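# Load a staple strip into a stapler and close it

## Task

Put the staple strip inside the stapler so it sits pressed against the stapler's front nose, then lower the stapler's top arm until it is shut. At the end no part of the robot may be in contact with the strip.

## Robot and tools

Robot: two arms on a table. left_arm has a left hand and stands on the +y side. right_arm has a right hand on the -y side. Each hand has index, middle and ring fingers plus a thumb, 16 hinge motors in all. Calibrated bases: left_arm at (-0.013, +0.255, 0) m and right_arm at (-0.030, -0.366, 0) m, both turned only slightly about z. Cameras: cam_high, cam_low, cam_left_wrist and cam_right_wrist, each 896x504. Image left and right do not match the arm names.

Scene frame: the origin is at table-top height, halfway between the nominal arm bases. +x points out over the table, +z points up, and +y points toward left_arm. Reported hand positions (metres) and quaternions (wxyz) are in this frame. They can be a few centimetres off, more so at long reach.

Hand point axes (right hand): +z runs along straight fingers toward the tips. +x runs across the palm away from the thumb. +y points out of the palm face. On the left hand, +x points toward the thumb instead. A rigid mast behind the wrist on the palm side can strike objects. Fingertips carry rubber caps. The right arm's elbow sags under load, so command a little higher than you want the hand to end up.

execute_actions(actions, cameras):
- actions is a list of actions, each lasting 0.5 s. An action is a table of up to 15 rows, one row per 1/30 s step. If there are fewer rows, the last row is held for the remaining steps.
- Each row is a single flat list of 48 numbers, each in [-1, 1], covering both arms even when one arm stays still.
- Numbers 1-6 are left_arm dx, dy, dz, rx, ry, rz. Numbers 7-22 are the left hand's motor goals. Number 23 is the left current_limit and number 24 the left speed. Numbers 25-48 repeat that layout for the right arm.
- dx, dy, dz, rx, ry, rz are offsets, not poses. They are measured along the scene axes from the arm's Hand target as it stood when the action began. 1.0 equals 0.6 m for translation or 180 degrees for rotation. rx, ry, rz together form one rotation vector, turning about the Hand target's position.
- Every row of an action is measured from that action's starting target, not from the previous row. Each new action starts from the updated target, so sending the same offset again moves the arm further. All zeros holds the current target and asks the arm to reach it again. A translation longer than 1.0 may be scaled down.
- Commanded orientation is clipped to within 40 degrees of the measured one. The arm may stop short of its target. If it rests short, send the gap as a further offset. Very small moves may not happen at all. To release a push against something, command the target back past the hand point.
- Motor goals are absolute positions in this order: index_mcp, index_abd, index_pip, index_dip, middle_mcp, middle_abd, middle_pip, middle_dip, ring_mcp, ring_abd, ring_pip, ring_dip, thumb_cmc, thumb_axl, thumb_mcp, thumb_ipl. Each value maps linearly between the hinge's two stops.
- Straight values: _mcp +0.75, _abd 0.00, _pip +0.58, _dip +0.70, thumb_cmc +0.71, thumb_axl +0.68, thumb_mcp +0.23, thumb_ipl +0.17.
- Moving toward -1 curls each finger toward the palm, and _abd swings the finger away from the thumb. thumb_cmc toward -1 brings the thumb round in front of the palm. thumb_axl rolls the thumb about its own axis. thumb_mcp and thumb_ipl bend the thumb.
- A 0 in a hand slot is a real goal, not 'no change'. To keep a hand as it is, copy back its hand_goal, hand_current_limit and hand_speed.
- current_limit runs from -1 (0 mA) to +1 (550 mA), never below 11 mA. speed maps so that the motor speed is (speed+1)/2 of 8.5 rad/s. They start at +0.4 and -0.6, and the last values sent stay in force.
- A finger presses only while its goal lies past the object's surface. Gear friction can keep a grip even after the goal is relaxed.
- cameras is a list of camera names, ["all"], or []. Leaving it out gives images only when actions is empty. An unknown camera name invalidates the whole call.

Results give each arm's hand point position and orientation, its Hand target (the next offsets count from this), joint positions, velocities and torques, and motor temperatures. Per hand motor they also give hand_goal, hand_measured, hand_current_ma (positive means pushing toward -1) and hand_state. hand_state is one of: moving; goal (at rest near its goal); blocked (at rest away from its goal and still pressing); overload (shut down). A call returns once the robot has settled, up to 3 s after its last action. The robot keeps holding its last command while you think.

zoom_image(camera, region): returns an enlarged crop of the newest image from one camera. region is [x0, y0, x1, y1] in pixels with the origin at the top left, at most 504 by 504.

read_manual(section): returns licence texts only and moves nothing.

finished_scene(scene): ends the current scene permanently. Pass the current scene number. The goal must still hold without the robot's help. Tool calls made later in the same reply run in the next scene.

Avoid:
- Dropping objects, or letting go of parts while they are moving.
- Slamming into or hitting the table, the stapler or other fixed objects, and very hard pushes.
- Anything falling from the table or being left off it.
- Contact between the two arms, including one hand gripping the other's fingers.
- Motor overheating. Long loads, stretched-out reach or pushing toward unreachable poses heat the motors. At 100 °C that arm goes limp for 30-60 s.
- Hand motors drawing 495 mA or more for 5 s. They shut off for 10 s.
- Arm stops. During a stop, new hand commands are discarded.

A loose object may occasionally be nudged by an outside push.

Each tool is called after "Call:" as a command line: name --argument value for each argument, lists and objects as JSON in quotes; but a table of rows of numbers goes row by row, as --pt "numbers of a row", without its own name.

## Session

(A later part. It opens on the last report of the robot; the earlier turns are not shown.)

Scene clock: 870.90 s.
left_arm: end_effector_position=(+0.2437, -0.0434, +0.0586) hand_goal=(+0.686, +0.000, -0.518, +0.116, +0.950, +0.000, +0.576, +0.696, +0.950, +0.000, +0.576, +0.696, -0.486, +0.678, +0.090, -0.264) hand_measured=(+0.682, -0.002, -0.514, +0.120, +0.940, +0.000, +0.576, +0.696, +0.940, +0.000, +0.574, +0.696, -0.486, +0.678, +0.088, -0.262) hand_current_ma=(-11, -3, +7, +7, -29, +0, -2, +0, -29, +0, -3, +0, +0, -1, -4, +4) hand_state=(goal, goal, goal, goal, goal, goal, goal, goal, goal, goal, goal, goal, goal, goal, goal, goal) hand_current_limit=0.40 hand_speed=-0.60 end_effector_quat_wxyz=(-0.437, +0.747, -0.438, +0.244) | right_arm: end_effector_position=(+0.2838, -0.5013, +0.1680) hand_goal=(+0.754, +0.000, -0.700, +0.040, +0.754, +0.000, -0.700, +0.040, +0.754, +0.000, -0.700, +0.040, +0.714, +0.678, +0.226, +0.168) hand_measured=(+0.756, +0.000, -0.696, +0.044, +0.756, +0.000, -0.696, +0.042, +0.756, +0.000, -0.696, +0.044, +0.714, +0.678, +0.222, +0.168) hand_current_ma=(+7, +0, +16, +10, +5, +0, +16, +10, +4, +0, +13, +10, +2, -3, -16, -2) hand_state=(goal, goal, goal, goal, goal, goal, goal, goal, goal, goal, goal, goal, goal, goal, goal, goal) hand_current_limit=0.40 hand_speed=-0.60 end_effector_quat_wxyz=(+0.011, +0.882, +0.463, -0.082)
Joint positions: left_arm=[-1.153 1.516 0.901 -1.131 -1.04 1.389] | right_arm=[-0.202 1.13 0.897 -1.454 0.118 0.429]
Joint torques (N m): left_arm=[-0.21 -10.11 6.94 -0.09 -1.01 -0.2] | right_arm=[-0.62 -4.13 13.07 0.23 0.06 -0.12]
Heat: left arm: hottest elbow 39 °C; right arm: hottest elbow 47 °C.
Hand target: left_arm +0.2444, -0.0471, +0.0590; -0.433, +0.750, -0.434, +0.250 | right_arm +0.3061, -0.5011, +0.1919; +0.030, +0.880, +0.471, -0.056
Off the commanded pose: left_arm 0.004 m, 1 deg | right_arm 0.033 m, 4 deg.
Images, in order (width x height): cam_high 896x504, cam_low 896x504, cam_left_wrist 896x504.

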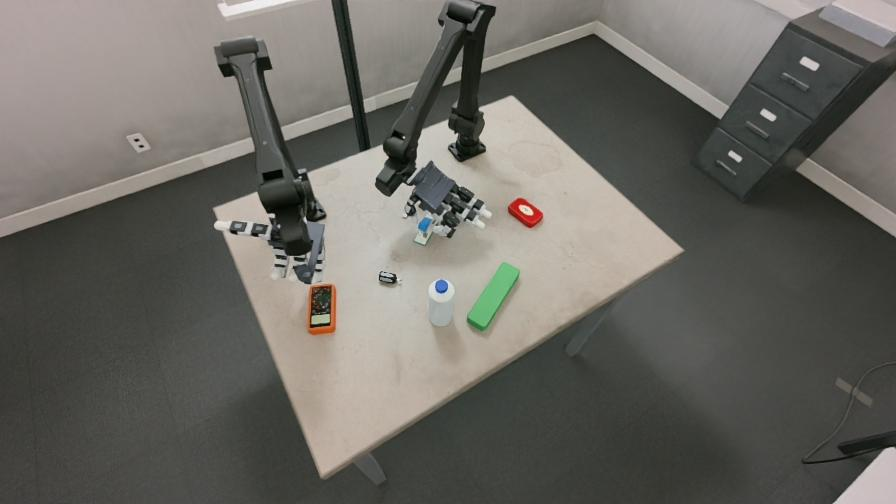

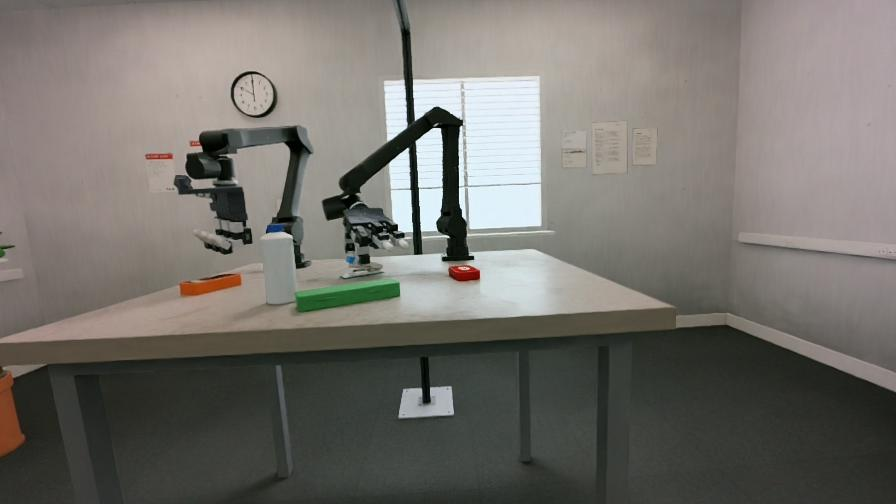

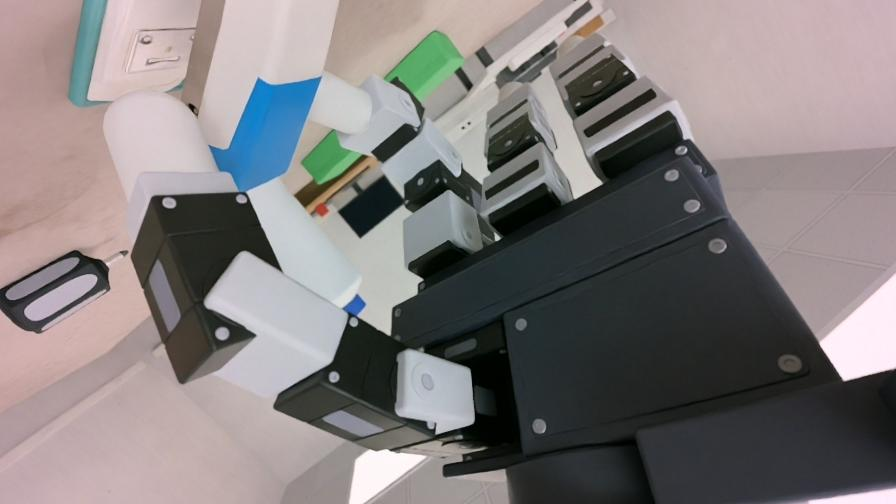

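Call:
execute_actions --actions '[[[0,0,0,0,0,0,0.56,0,-0.518,0.116,0.95,0,0.576,0.696,0.95,0,0.576,0.696,-0.486,0.678,0.0,-0.265,0,-0.8,0,0,0,0,0,0,0.754,0,-0.7,0.04,0.754,0,-0.7,0.04,0.754,0,-0.7,0.04,0.714,0.678,0.226,0.168,0.4,-0.6]],[[0,0,0,0,0,0,0.45,0,-0.518,0.116,0.95,0,0.576,0.696,0.95,0,0.576,0.696,-0.486,0.678,-0.08,-0.265,0,-0.8,0,0,0,0,0,0,0.754,0,-0.7,0.04,0.754,0,-0.7,0.04,0.754,0,-0.7,0.04,0.714,0.678,0.226,0.168,0.4,-0.6]]]' --cameras '["cam_high","cam_low","cam_left_wrist"]'

Call:
zoom_image --camera "cam_left_wrist" --region '[60, 0, 400, 220]'

Call:
zoom_image --camera "cam_high" --region '[380, 170, 470, 260]'

Scene clock: 888.17 s.
left_arm: end_effector_position=(+0.2436, -0.0434, +0.0585) hand_goal=(+0.450, +0.000, -0.518, +0.116, +0.950, +0.000, +0.576, +0.696, +0.950, +0.000, +0.576, +0.696, -0.486, +0.678, -0.080, -0.264) hand_measured=(+0.524, -0.002, -0.498, +0.120, +0.940, +0.000, +0.576, +0.696, +0.940, +0.000, +0.574, +0.696, -0.488, +0.678, +0.008, -0.250) hand_current_ma=(+275, -3, +57, +7, -29, +0, -2, +0, -29, +0, -3, +0, -4, -1, +275, +53) hand_state=(blocked, goal, goal, goal, goal, goal, goal, goal, goal, goal, goal, goal, goal, goal, blocked, goal) hand_current_limit=0.00 hand_speed=-0.80 end_effector_quat_wxyz=(-0.437, +0.747, -0.438, +0.244) | right_arm: end_effector_position=(+0.2838, -0.5013, +0.1680) hand_goal=(+0.754, +0.000, -0.700, +0.040, +0.754, +0.000, -0.700, +0.040, +0.754, +0.000, -0.700, +0.040, +0.714, +0.678, +0.226, +0.168) hand_measured=(+0.756, +0.000, -0.696, +0.044, +0.756, +0.000, -0.696, +0.042, +0.756, +0.000, -0.696, +0.044, +0.714, +0.678, +0.222, +0.168) hand_current_ma=(+7, +0, +16, +10, +5, +0, +16, +10, +4, +0, +13, +10, +2, -3, -16, -2) hand_state=(goal, goal, goal, goal, goal, goal, goal, goal, goal, goal, goal, goal, goal, goal, goal, goal) hand_current_limit=0.40 hand_speed=-0.60 end_effector_quat_wxyz=(+0.011, +0.882, +0.463, -0.082)
Joint positions: left_arm=[-1.153 1.516 0.901 -1.131 -1.039 1.389] | right_arm=[-0.202 1.13 0.897 -1.454 0.118 0.429]
Joint torques (N m): left_arm=[-0.26 -10.17 6.93 -0.1 -1.03 -0.2] | right_arm=[-0.44 -3.9 12.81 0.4 0.08 -0.1]
Heat: left arm: hottest elbow 37 °C; right arm: hottest elbow 47 °C.
Hand target: left_arm +0.2444, -0.0471, +0.0590; -0.433, +0.750, -0.434, +0.250 | right_arm +0.3061, -0.5011, +0.1919; +0.030, +0.880, +0.471, -0.056
Off the commanded pose: left_arm 0.004 m, 1 deg | right_arm 0.033 m, 4 deg.
Images, in order (width x height): cam_high 896x504, cam_low 896x504, cam_left_wrist 896x504.

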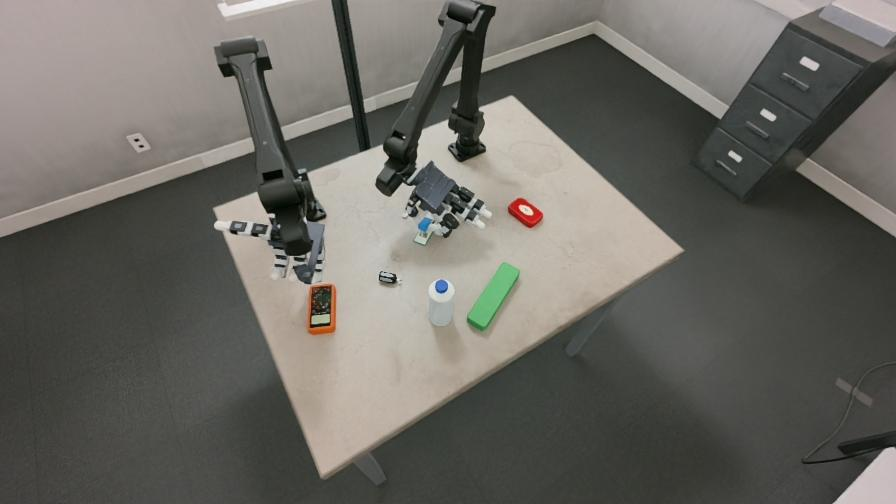

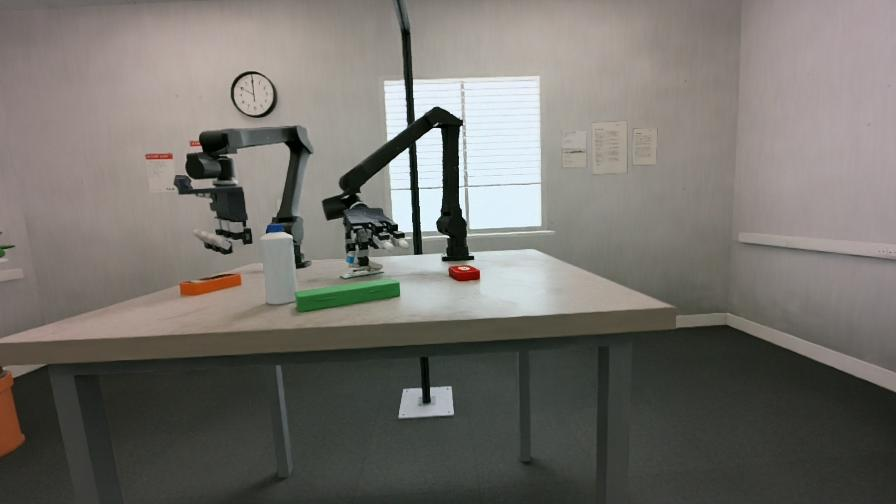

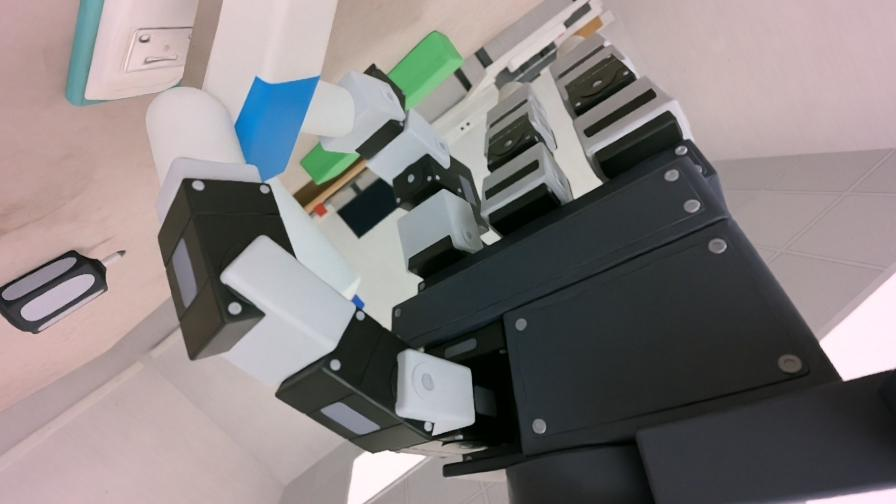

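Scaled by 1.482 from the camera's 896x504 image, which has a finer 1280x720 frame.

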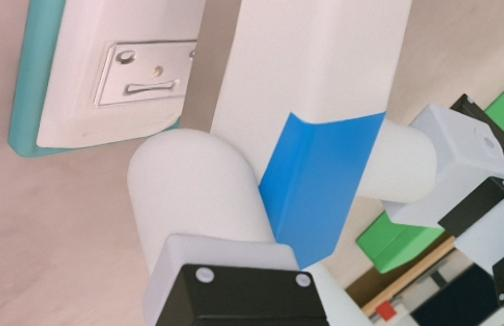

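Scaled by 5.600 from the camera's 896x504 image, which has a finer 1280x720 frame.

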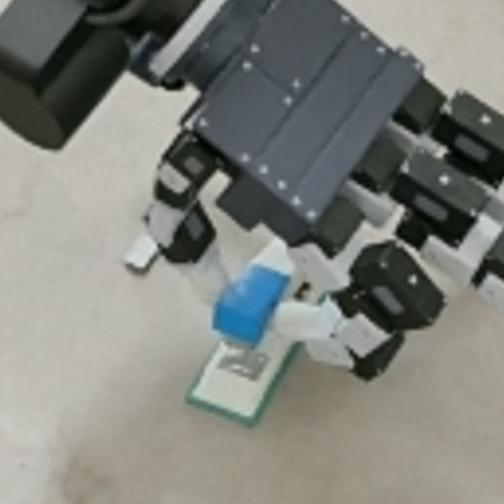

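Call:
execute_actions --actions '[[[0,0,0.035,0,0,0,0.42,0,-0.518,0.116,0.95,0,0.576,0.696,0.95,0,0.576,0.696,-0.486,0.678,-0.11,-0.265,0.1,-0.8,0,0,0,0,0,0,0.754,0,-0.7,0.04,0.754,0,-0.7,0.04,0.754,0,-0.7,0.04,0.714,0.678,0.226,0.168,0.4,-0.6]]]' --cameras '["cam_high","cam_low","cam_left_wrist"]'

Call:
zoom_image --camera "cam_left_wrist" --region '[60, 0, 400, 220]'

Call:
zoom_image --camera "cam_low" --region '[310, 200, 410, 290]'

Scene clock: 897.77 s.
left_arm: end_effector_position=(+0.2411, -0.0379, +0.0682) hand_goal=(+0.420, +0.000, -0.518, +0.116, +0.950, +0.000, +0.576, +0.696, +0.950, +0.000, +0.576, +0.696, -0.486, +0.678, -0.110, -0.264) hand_measured=(+0.516, -0.002, -0.494, +0.122, +0.940, +0.000, +0.576, +0.696, +0.940, +0.000, +0.574, +0.696, -0.486, +0.678, +0.008, -0.246) hand_current_ma=(+303, -3, +72, +14, -29, +0, -2, +0, -29, +0, -3, +0, +0, +0, +303, +80) hand_state=(blocked, goal, blocked, goal, goal, goal, goal, goal, goal, goal, goal, goal, goal, goal, blocked, goal) hand_current_limit=0.10 hand_speed=-0.80 end_effector_quat_wxyz=(-0.438, +0.747, -0.438, +0.242) | right_arm: end_effector_position=(+0.2838, -0.5013, +0.1680) hand_goal=(+0.754, +0.000, -0.700, +0.040, +0.754, +0.000, -0.700, +0.040, +0.754, +0.000, -0.700, +0.040, +0.714, +0.678, +0.226, +0.168) hand_measured=(+0.756, +0.000, -0.696, +0.044, +0.756, +0.000, -0.696, +0.042, +0.756, +0.000, -0.696, +0.044, +0.714, +0.678, +0.222, +0.168) hand_current_ma=(+7, +0, +16, +10, +5, +0, +16, +10, +4, +0, +13, +10, +2, -3, -16, -2) hand_state=(goal, goal, goal, goal, goal, goal, goal, goal, goal, goal, goal, goal, goal, goal, goal, goal) hand_current_limit=0.40 hand_speed=-0.60 end_effector_quat_wxyz=(+0.011, +0.882, +0.463, -0.082)
Joint positions: left_arm=[-1.153 1.489 0.901 -1.166 -1.039 1.386] | right_arm=[-0.202 1.13 0.897 -1.454 0.118 0.429]
Joint torques (N m): left_arm=[-0.21 -10.58 9.26 -1.05 -1.02 -0.14] | right_arm=[-0.21 -4.07 12.86 0.28 0.07 -0.12]
Heat: left arm: hottest elbow 37 °C; right arm: hottest elbow 47 °C.
Hand target: left_arm +0.2443, -0.0470, +0.0800; -0.433, +0.750, -0.434, +0.250 | right_arm +0.3061, -0.5011, +0.1919; +0.030, +0.880, +0.471, -0.056
Off the commanded pose: left_arm 0.015 m, 1 deg | right_arm 0.033 m, 4 deg.
Images, in order (width x height): cam_high 896x504, cam_low 896x504, cam_left_wrist 896x504.

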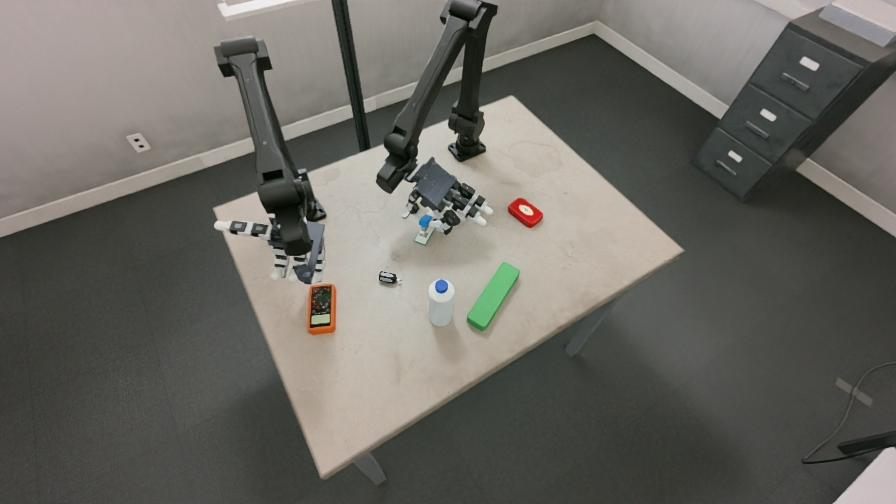

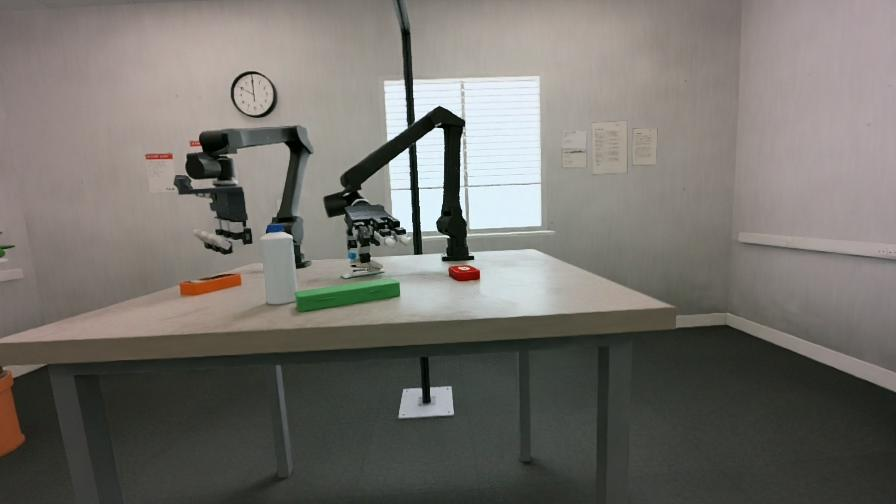

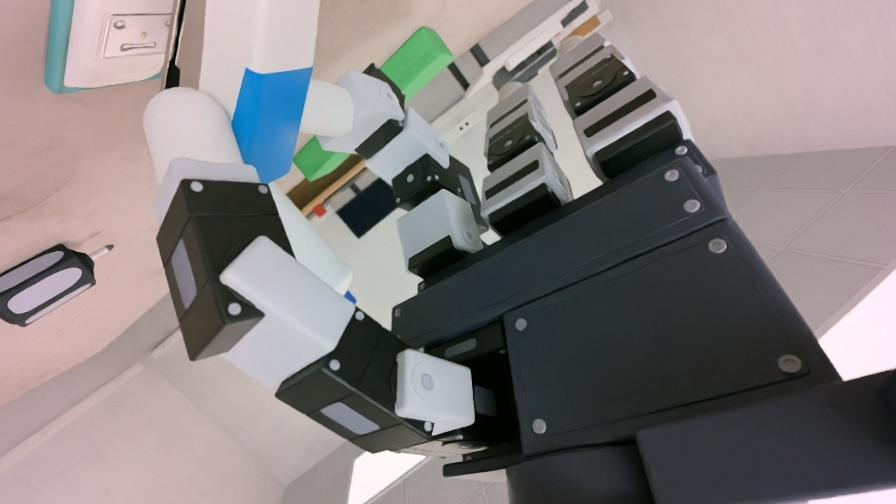

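Scaled by 1.482 from the camera's 896x504 image, which has a finer 1280x720 frame.

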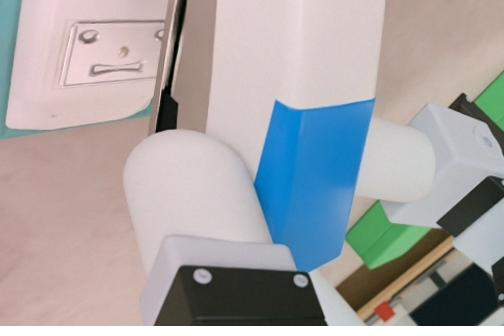

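Scaled by 5.040 from the camera's 896x504 image, which has a finer 1280x720 frame.

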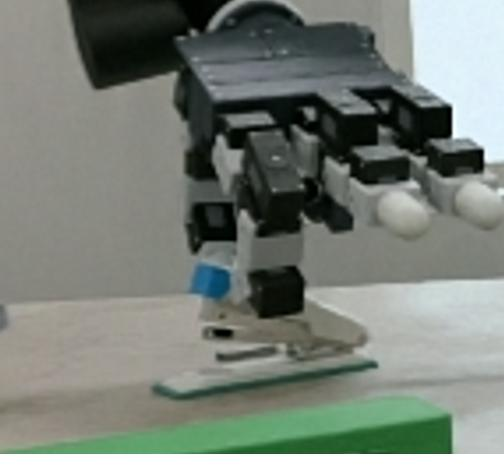

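Call:
execute_actions --actions '[[[-0.01,0.017,0.033,0,0,0,0.42,0,-0.518,0.116,0.95,0,0.576,0.696,0.95,0,0.576,0.696,-0.486,0.678,-0.11,-0.265,0.1,-0.8,0,0,0,0,0,0,0.754,0,-0.7,0.04,0.754,0,-0.7,0.04,0.754,0,-0.7,0.04,0.714,0.678,0.226,0.168,0.4,-0.6]],[[-0.01,0.017,0.027,0,0,0,0.42,0,-0.518,0.116,0.95,0,0.576,0.696,0.95,0,0.576,0.696,-0.486,0.678,-0.11,-0.265,0.1,-0.8,0,0,0,0,0,0,0.754,0,-0.7,0.04,0.754,0,-0.7,0.04,0.754,0,-0.7,0.04,0.714,0.678,0.226,0.168,0.4,-0.6]]]' --cameras '["cam_high","cam_low","cam_left_wrist"]'

Call:
zoom_image --camera "cam_left_wrist" --region '[60, 0, 400, 220]'

Call:
zoom_image --camera "cam_low" --region '[310, 200, 410, 290]'

Scene clock: 922.13 s.
left_arm: end_effector_position=(+0.2311, -0.0173, +0.1052) hand_goal=(+0.420, +0.000, -0.518, +0.116, +0.950, +0.000, +0.576, +0.696, +0.950, +0.000, +0.576, +0.696, -0.486, +0.678, -0.110, -0.264) hand_measured=(+0.508, -0.002, -0.490, +0.126, +0.940, +0.000, +0.576, +0.696, +0.940, +0.000, +0.574, +0.696, -0.486, +0.678, +0.008, -0.240) hand_current_ma=(+303, -2, +88, +25, -31, +0, -2, +0, -31, +0, -3, +0, +0, +2, +302, +106) hand_state=(blocked, goal, blocked, goal, goal, goal, goal, goal, goal, goal, goal, goal, goal, goal, blocked, blocked) hand_current_limit=0.10 hand_speed=-0.80 end_effector_quat_wxyz=(-0.440, +0.747, -0.439, +0.238) | right_arm: end_effector_position=(+0.2838, -0.5013, +0.1680) hand_goal=(+0.754, +0.000, -0.700, +0.040, +0.754, +0.000, -0.700, +0.040, +0.754, +0.000, -0.700, +0.040, +0.714, +0.678, +0.226, +0.168) hand_measured=(+0.756, +0.000, -0.696, +0.044, +0.756, +0.000, -0.696, +0.042, +0.756, +0.000, -0.696, +0.044, +0.714, +0.678, +0.222, +0.168) hand_current_ma=(+7, +0, +16, +10, +5, +0, +16, +10, +4, +0, +13, +10, +2, -3, -16, -2) hand_state=(goal, goal, goal, goal, goal, goal, goal, goal, goal, goal, goal, goal, goal, goal, goal, goal) hand_current_limit=0.40 hand_speed=-0.60 end_effector_quat_wxyz=(+0.011, +0.882, +0.463, -0.082)
Joint positions: left_arm=[-1.153 1.381 0.901 -1.286 -1.035 1.381] | right_arm=[-0.202 1.13 0.897 -1.454 0.118 0.429]
Joint torques (N m): left_arm=[-0.79 -9.29 9.28 -0.91 -1.1 -0.24] | right_arm=[-0.67 -3.9 12.94 0.27 0.06 -0.14]
Heat: left arm: hottest elbow 37 °C; right arm: hottest elbow 48 °C.
Hand target: left_arm +0.2323, -0.0267, +0.1160; -0.433, +0.750, -0.434, +0.250 | right_arm +0.3061, -0.5011, +0.1919; +0.030, +0.880, +0.471, -0.056
Off the commanded pose: left_arm 0.014 m, 2 deg | right_arm 0.033 m, 4 deg.
Images, in order (width x height): cam_high 896x504, cam_low 896x504, cam_left_wrist 896x504.

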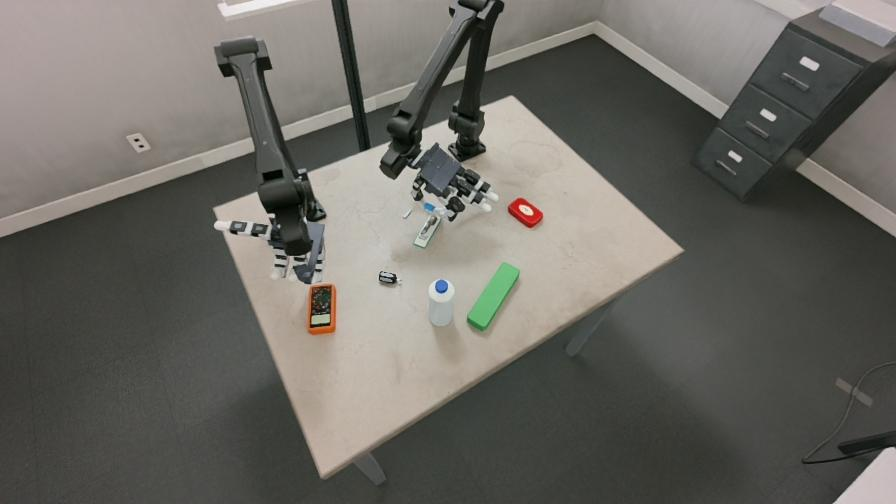

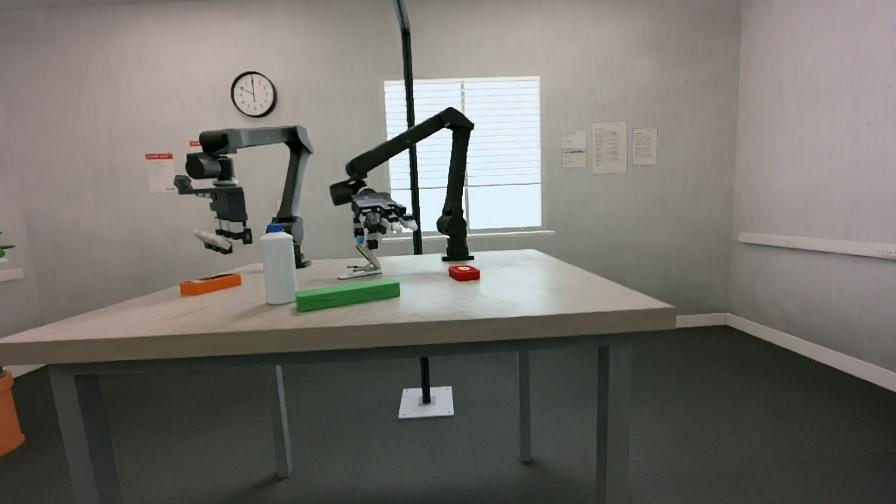

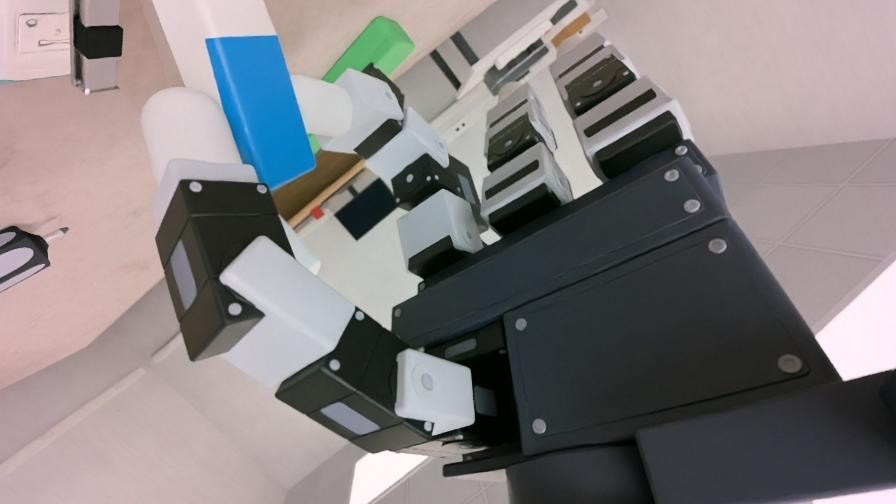

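Scaled by 1.482 from the camera's 896x504 image, which has a finer 1280x720 frame.

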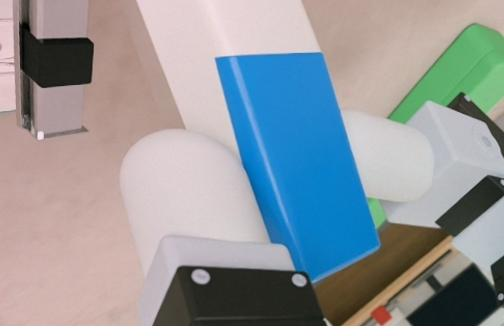

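Scaled by 5.040 from the camera's 896x504 image, which has a finer 1280x720 frame.

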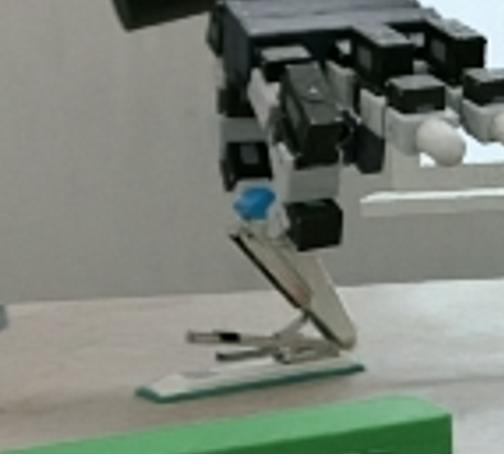

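Call:
zoom_image --camera "cam_high" --region '[390, 190, 460, 260]'

Call:
zoom_image --camera "cam_left_wrist" --region '[0, 0, 160, 120]'

Scaled by 7.200 from the camera's 896x504 image, which has a finer 1280x720 frame.

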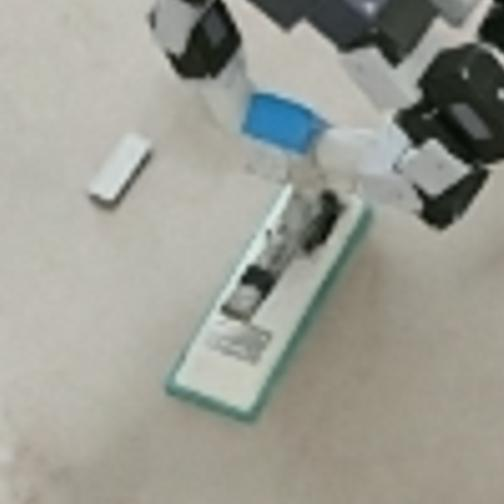

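Scaled by 3.150 from the camera's 896x504 image, which has a finer 1280x720 frame.

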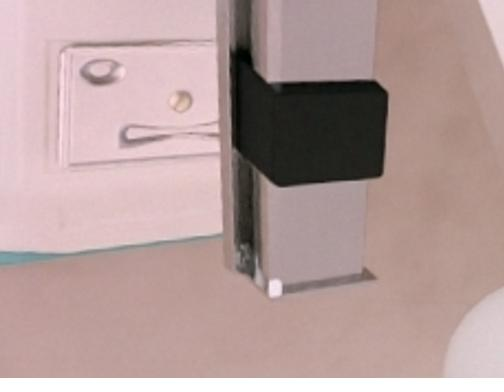

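Call:
execute_actions --actions '[[[-0.014,0.024,0.013,0,0,0,0.42,0,-0.518,0.116,0.95,0,0.576,0.696,0.95,0,0.576,0.696,-0.486,0.678,-0.11,-0.265,0.1,-0.8,0,0,0,0,0,0,0.754,0,-0.7,0.04,0.754,0,-0.7,0.04,0.754,0,-0.7,0.04,0.714,0.678,0.226,0.168,0.4,-0.6]],[[-0.014,0.024,0.003,0,0,0,0.42,0,-0.518,0.116,0.95,0,0.576,0.696,0.95,0,0.576,0.696,-0.486,0.678,-0.11,-0.265,0.1,-0.8,0,0,0,0,0,0,0.754,0,-0.7,0.04,0.754,0,-0.7,0.04,0.754,0,-0.7,0.04,0.714,0.678,0.226,0.168,0.4,-0.6]]]' --cameras '["cam_high","cam_low","cam_left_wrist"]'

Call:
zoom_image --camera "cam_left_wrist" --region '[0, 0, 340, 220]'

Call:
zoom_image --camera "cam_low" --region '[310, 200, 410, 290]'

Call:
zoom_image --camera "cam_high" --region '[390, 190, 460, 260]'

Scene clock: 947.60 s.
left_arm: end_effector_position=(+0.2171, +0.0050, +0.1200) hand_goal=(+0.420, +0.000, -0.518, +0.116, +0.950, +0.000, +0.576, +0.696, +0.950, +0.000, +0.576, +0.696, -0.486, +0.678, -0.110, -0.264) hand_measured=(+0.508, -0.002, -0.488, +0.128, +0.940, +0.000, +0.576, +0.696, +0.938, +0.000, +0.574, +0.696, -0.488, +0.678, +0.008, -0.240) hand_current_ma=(+303, -2, +98, +33, -31, +0, -2, +0, -33, +0, -3, +0, -3, +1, +303, +107) hand_state=(blocked, goal, blocked, goal, goal, goal, goal, goal, goal, goal, goal, goal, goal, goal, blocked, blocked) hand_current_limit=0.10 hand_speed=-0.80 end_effector_quat_wxyz=(-0.437, +0.748, -0.438, +0.241) | right_arm: end_effector_position=(+0.2838, -0.5013, +0.1680) hand_goal=(+0.754, +0.000, -0.700, +0.040, +0.754, +0.000, -0.700, +0.040, +0.754, +0.000, -0.700, +0.040, +0.714, +0.678, +0.226, +0.168) hand_measured=(+0.756, +0.000, -0.696, +0.044, +0.756, +0.000, -0.696, +0.042, +0.756, +0.000, -0.696, +0.044, +0.714, +0.678, +0.222, +0.168) hand_current_ma=(+7, +0, +16, +10, +5, +0, +16, +10, +4, +0, +13, +10, +2, -3, -16, -2) hand_state=(goal, goal, goal, goal, goal, goal, goal, goal, goal, goal, goal, goal, goal, goal, goal, goal) hand_current_limit=0.40 hand_speed=-0.60 end_effector_quat_wxyz=(+0.011, +0.882, +0.463, -0.082)
Joint positions: left_arm=[-1.164 1.288 0.857 -1.339 -1.033 1.366] | right_arm=[-0.202 1.13 0.897 -1.454 0.118 0.429]
Joint torques (N m): left_arm=[-0.79 -8.23 7.95 -0.91 -1.12 -0.31] | right_arm=[-0.67 -4.42 12.94 0.35 0.02 -0.14]
Heat: left arm: hottest elbow 37 °C; right arm: hottest elbow 48 °C.
Hand target: left_arm +0.2155, +0.0021, +0.1257; -0.433, +0.750, -0.434, +0.250 | right_arm +0.3061, -0.5011, +0.1919; +0.030, +0.880, +0.471, -0.056
Off the commanded pose: left_arm 0.007 m, 1 deg | right_arm 0.033 m, 4 deg.
Images, in order (width x height): cam_high 896x504, cam_low 896x504, cam_left_wrist 896x504.

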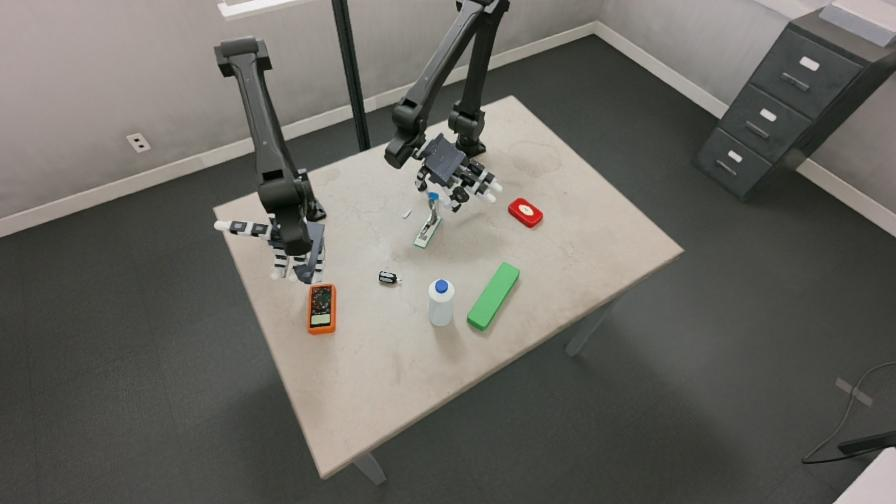

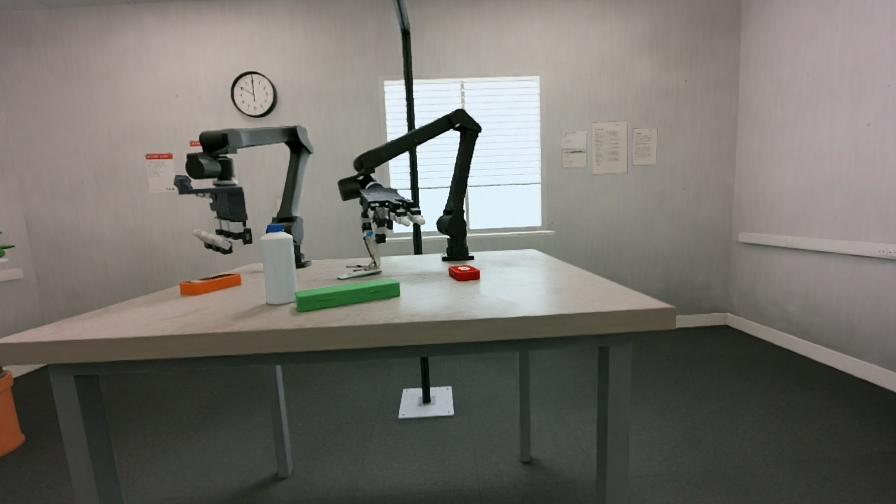

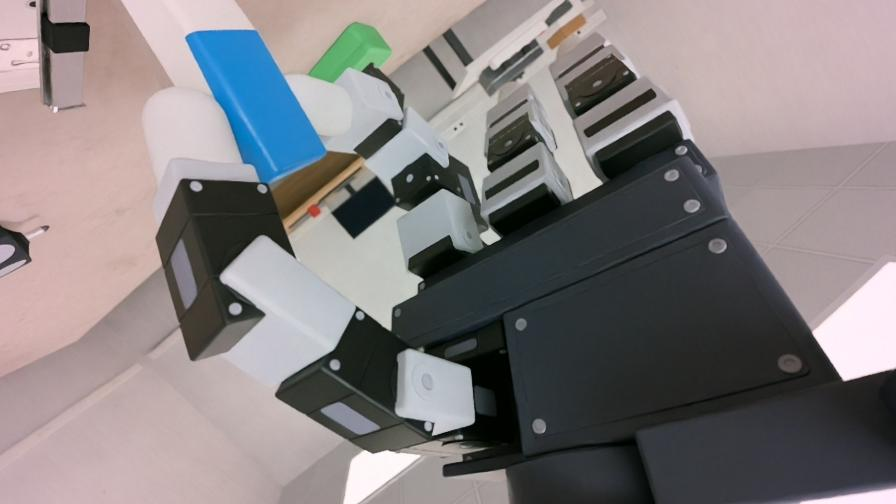

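Scaled by 1.482 from the camera's 896x504 image, which has a finer 1280x720 frame.

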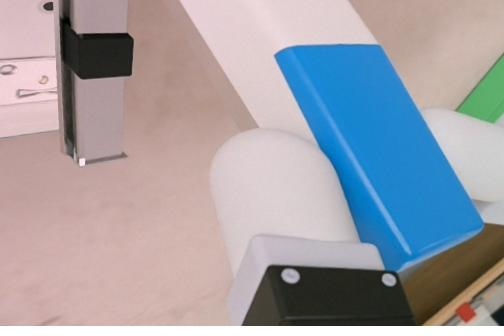

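Scaled by 5.040 from the camera's 896x504 image, which has a finer 1280x720 frame.

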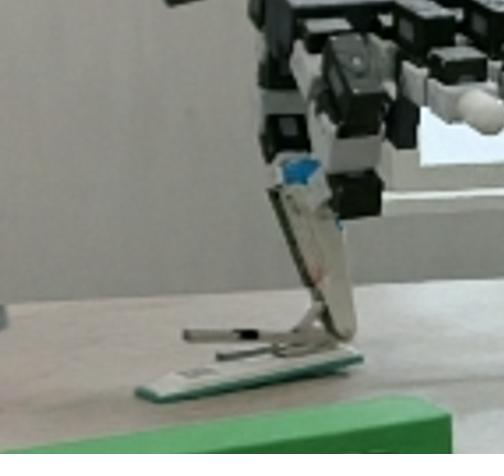

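Scaled by 7.200 from the camera's 896x504 image, which has a finer 1280x720 frame.

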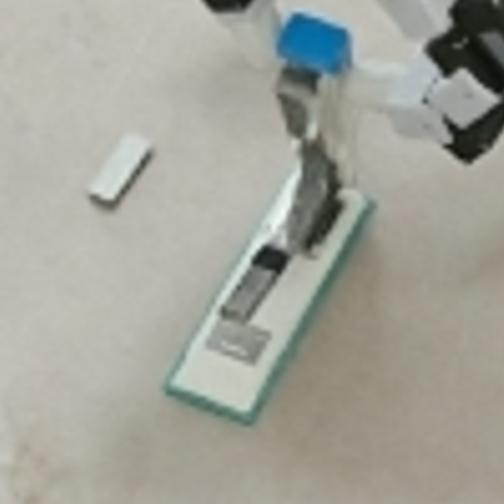

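Call:
execute_actions --actions '[[[-0.015,0.026,0.0,0,0,0,0.42,0,-0.518,0.116,0.95,0,0.576,0.696,0.95,0,0.576,0.696,-0.486,0.678,-0.11,-0.265,0.1,-0.8,0,0,0,0,0,0,0.754,0,-0.7,0.04,0.754,0,-0.7,0.04,0.754,0,-0.7,0.04,0.714,0.678,0.226,0.168,0.4,-0.6]],[[-0.015,0.026,-0.008,0,0,0,0.42,0,-0.518,0.116,0.95,0,0.576,0.696,0.95,0,0.576,0.696,-0.486,0.678,-0.11,-0.265,0.1,-0.8,0,0,0,0,0,0,0.754,0,-0.7,0.04,0.754,0,-0.7,0.04,0.754,0,-0.7,0.04,0.714,0.678,0.226,0.168,0.4,-0.6]]]' --cameras '["cam_high","cam_low","cam_left_wrist"]'

Call:
zoom_image --camera "cam_left_wrist" --region '[0, 0, 340, 220]'

Call:
zoom_image --camera "cam_low" --region '[310, 200, 410, 290]'

Call:
zoom_image --camera "cam_high" --region '[390, 190, 460, 260]'

Scene clock: 962.60 s.
left_arm: end_effector_position=(+0.1990, +0.0355, +0.1161) hand_goal=(+0.420, +0.000, -0.518, +0.116, +0.950, +0.000, +0.576, +0.696, +0.950, +0.000, +0.576, +0.696, -0.486, +0.678, -0.110, -0.264) hand_measured=(+0.506, +0.000, -0.488, +0.128, +0.940, +0.000, +0.576, +0.696, +0.938, +0.000, +0.574, +0.696, -0.488, +0.678, +0.008, -0.240) hand_current_ma=(+302, -1, +99, +34, -32, +1, -2, +0, -34, +1, -3, +0, -6, +0, +302, +107) hand_state=(blocked, goal, blocked, goal, goal, goal, goal, goal, goal, goal, goal, goal, goal, goal, blocked, blocked) hand_current_limit=0.10 hand_speed=-0.80 end_effector_quat_wxyz=(-0.436, +0.748, -0.437, +0.242) | right_arm: end_effector_position=(+0.2838, -0.5013, +0.1680) hand_goal=(+0.754, +0.000, -0.700, +0.040, +0.754, +0.000, -0.700, +0.040, +0.754, +0.000, -0.700, +0.040, +0.714, +0.678, +0.226, +0.168) hand_measured=(+0.756, +0.000, -0.696, +0.044, +0.756, +0.000, -0.696, +0.042, +0.756, +0.000, -0.696, +0.044, +0.714, +0.678, +0.222, +0.168) hand_current_ma=(+7, +0, +16, +10, +5, +0, +16, +10, +4, +0, +13, +10, +2, -3, -16, -2) hand_state=(goal, goal, goal, goal, goal, goal, goal, goal, goal, goal, goal, goal, goal, goal, goal, goal) hand_current_limit=0.40 hand_speed=-0.60 end_effector_quat_wxyz=(+0.011, +0.882, +0.463, -0.082)
Joint positions: left_arm=[-1.179 1.198 0.769 -1.365 -1.03 1.334] | right_arm=[-0.202 1.13 0.897 -1.454 0.118 0.429]
Joint torques (N m): left_arm=[-0.79 -6.53 7.88 -0.94 -1.12 -0.27] | right_arm=[-0.56 -3.96 12.98 0.25 0.06 -0.1]
Heat: left arm: hottest elbow 37 °C; right arm: hottest elbow 48 °C.
Hand target: left_arm +0.1975, +0.0333, +0.1208; -0.433, +0.749, -0.434, +0.250 | right_arm +0.3061, -0.5011, +0.1919; +0.030, +0.880, +0.471, -0.056
Off the commanded pose: left_arm 0.006 m, 1 deg | right_arm 0.033 m, 4 deg.
Images, in order (width x height): cam_high 896x504, cam_low 896x504, cam_left_wrist 896x504.

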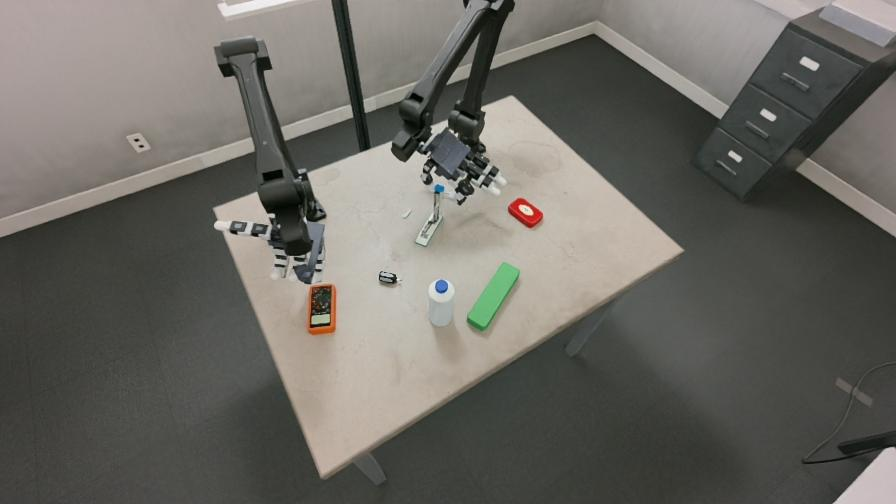

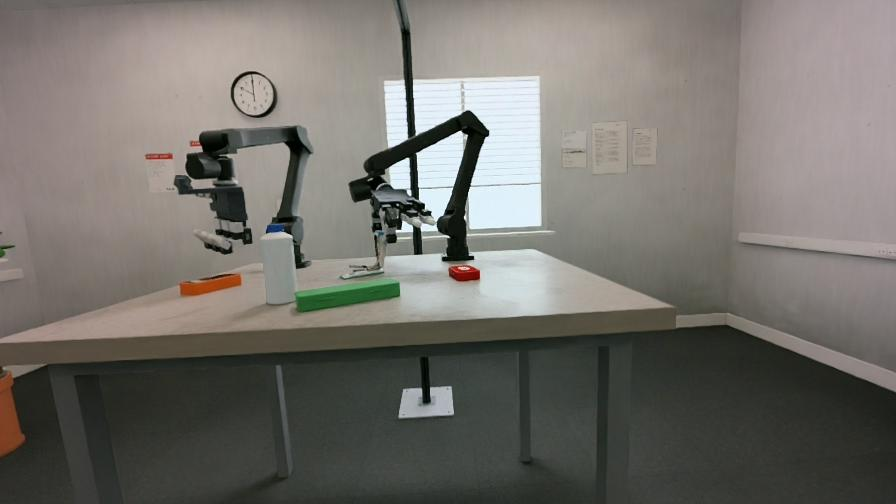

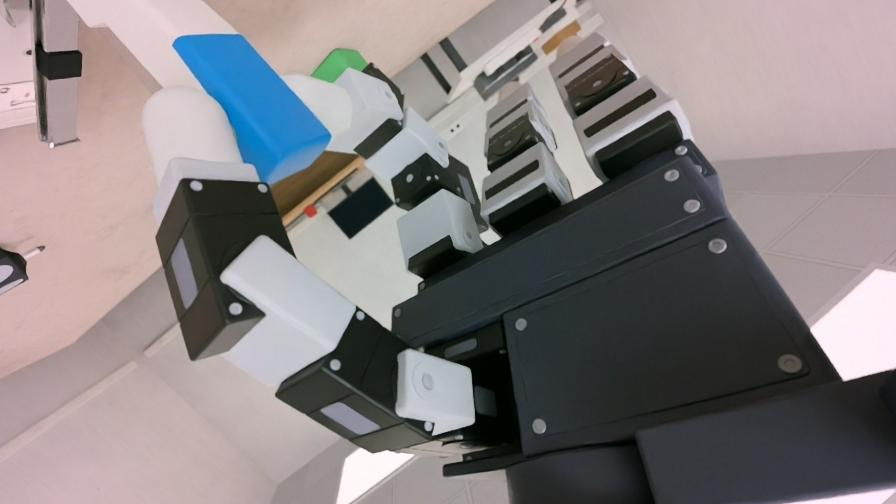

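Scaled by 1.482 from the camera's 896x504 image, which has a finer 1280x720 frame.

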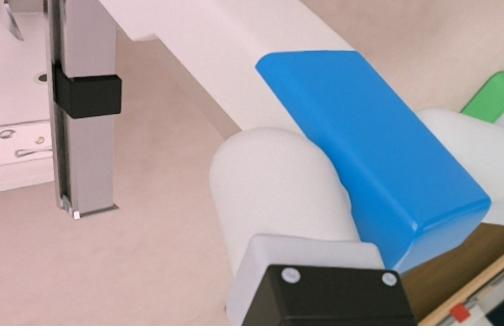

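Scaled by 5.040 from the camera's 896x504 image, which has a finer 1280x720 frame.

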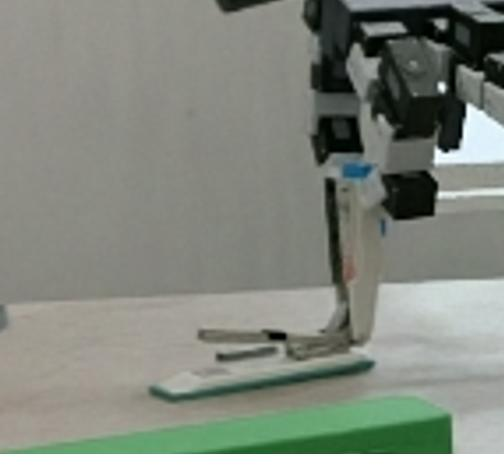

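Scaled by 7.200 from the camera's 896x504 image, which has a finer 1280x720 frame.

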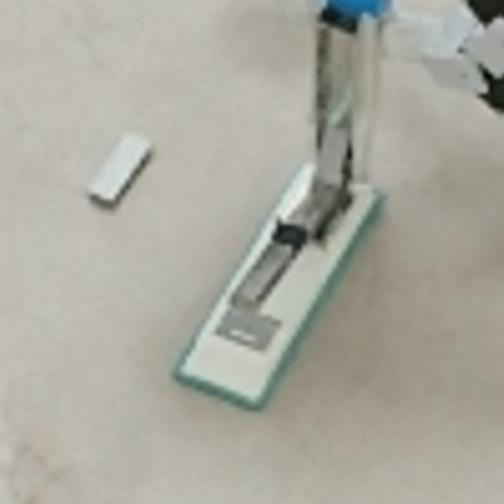

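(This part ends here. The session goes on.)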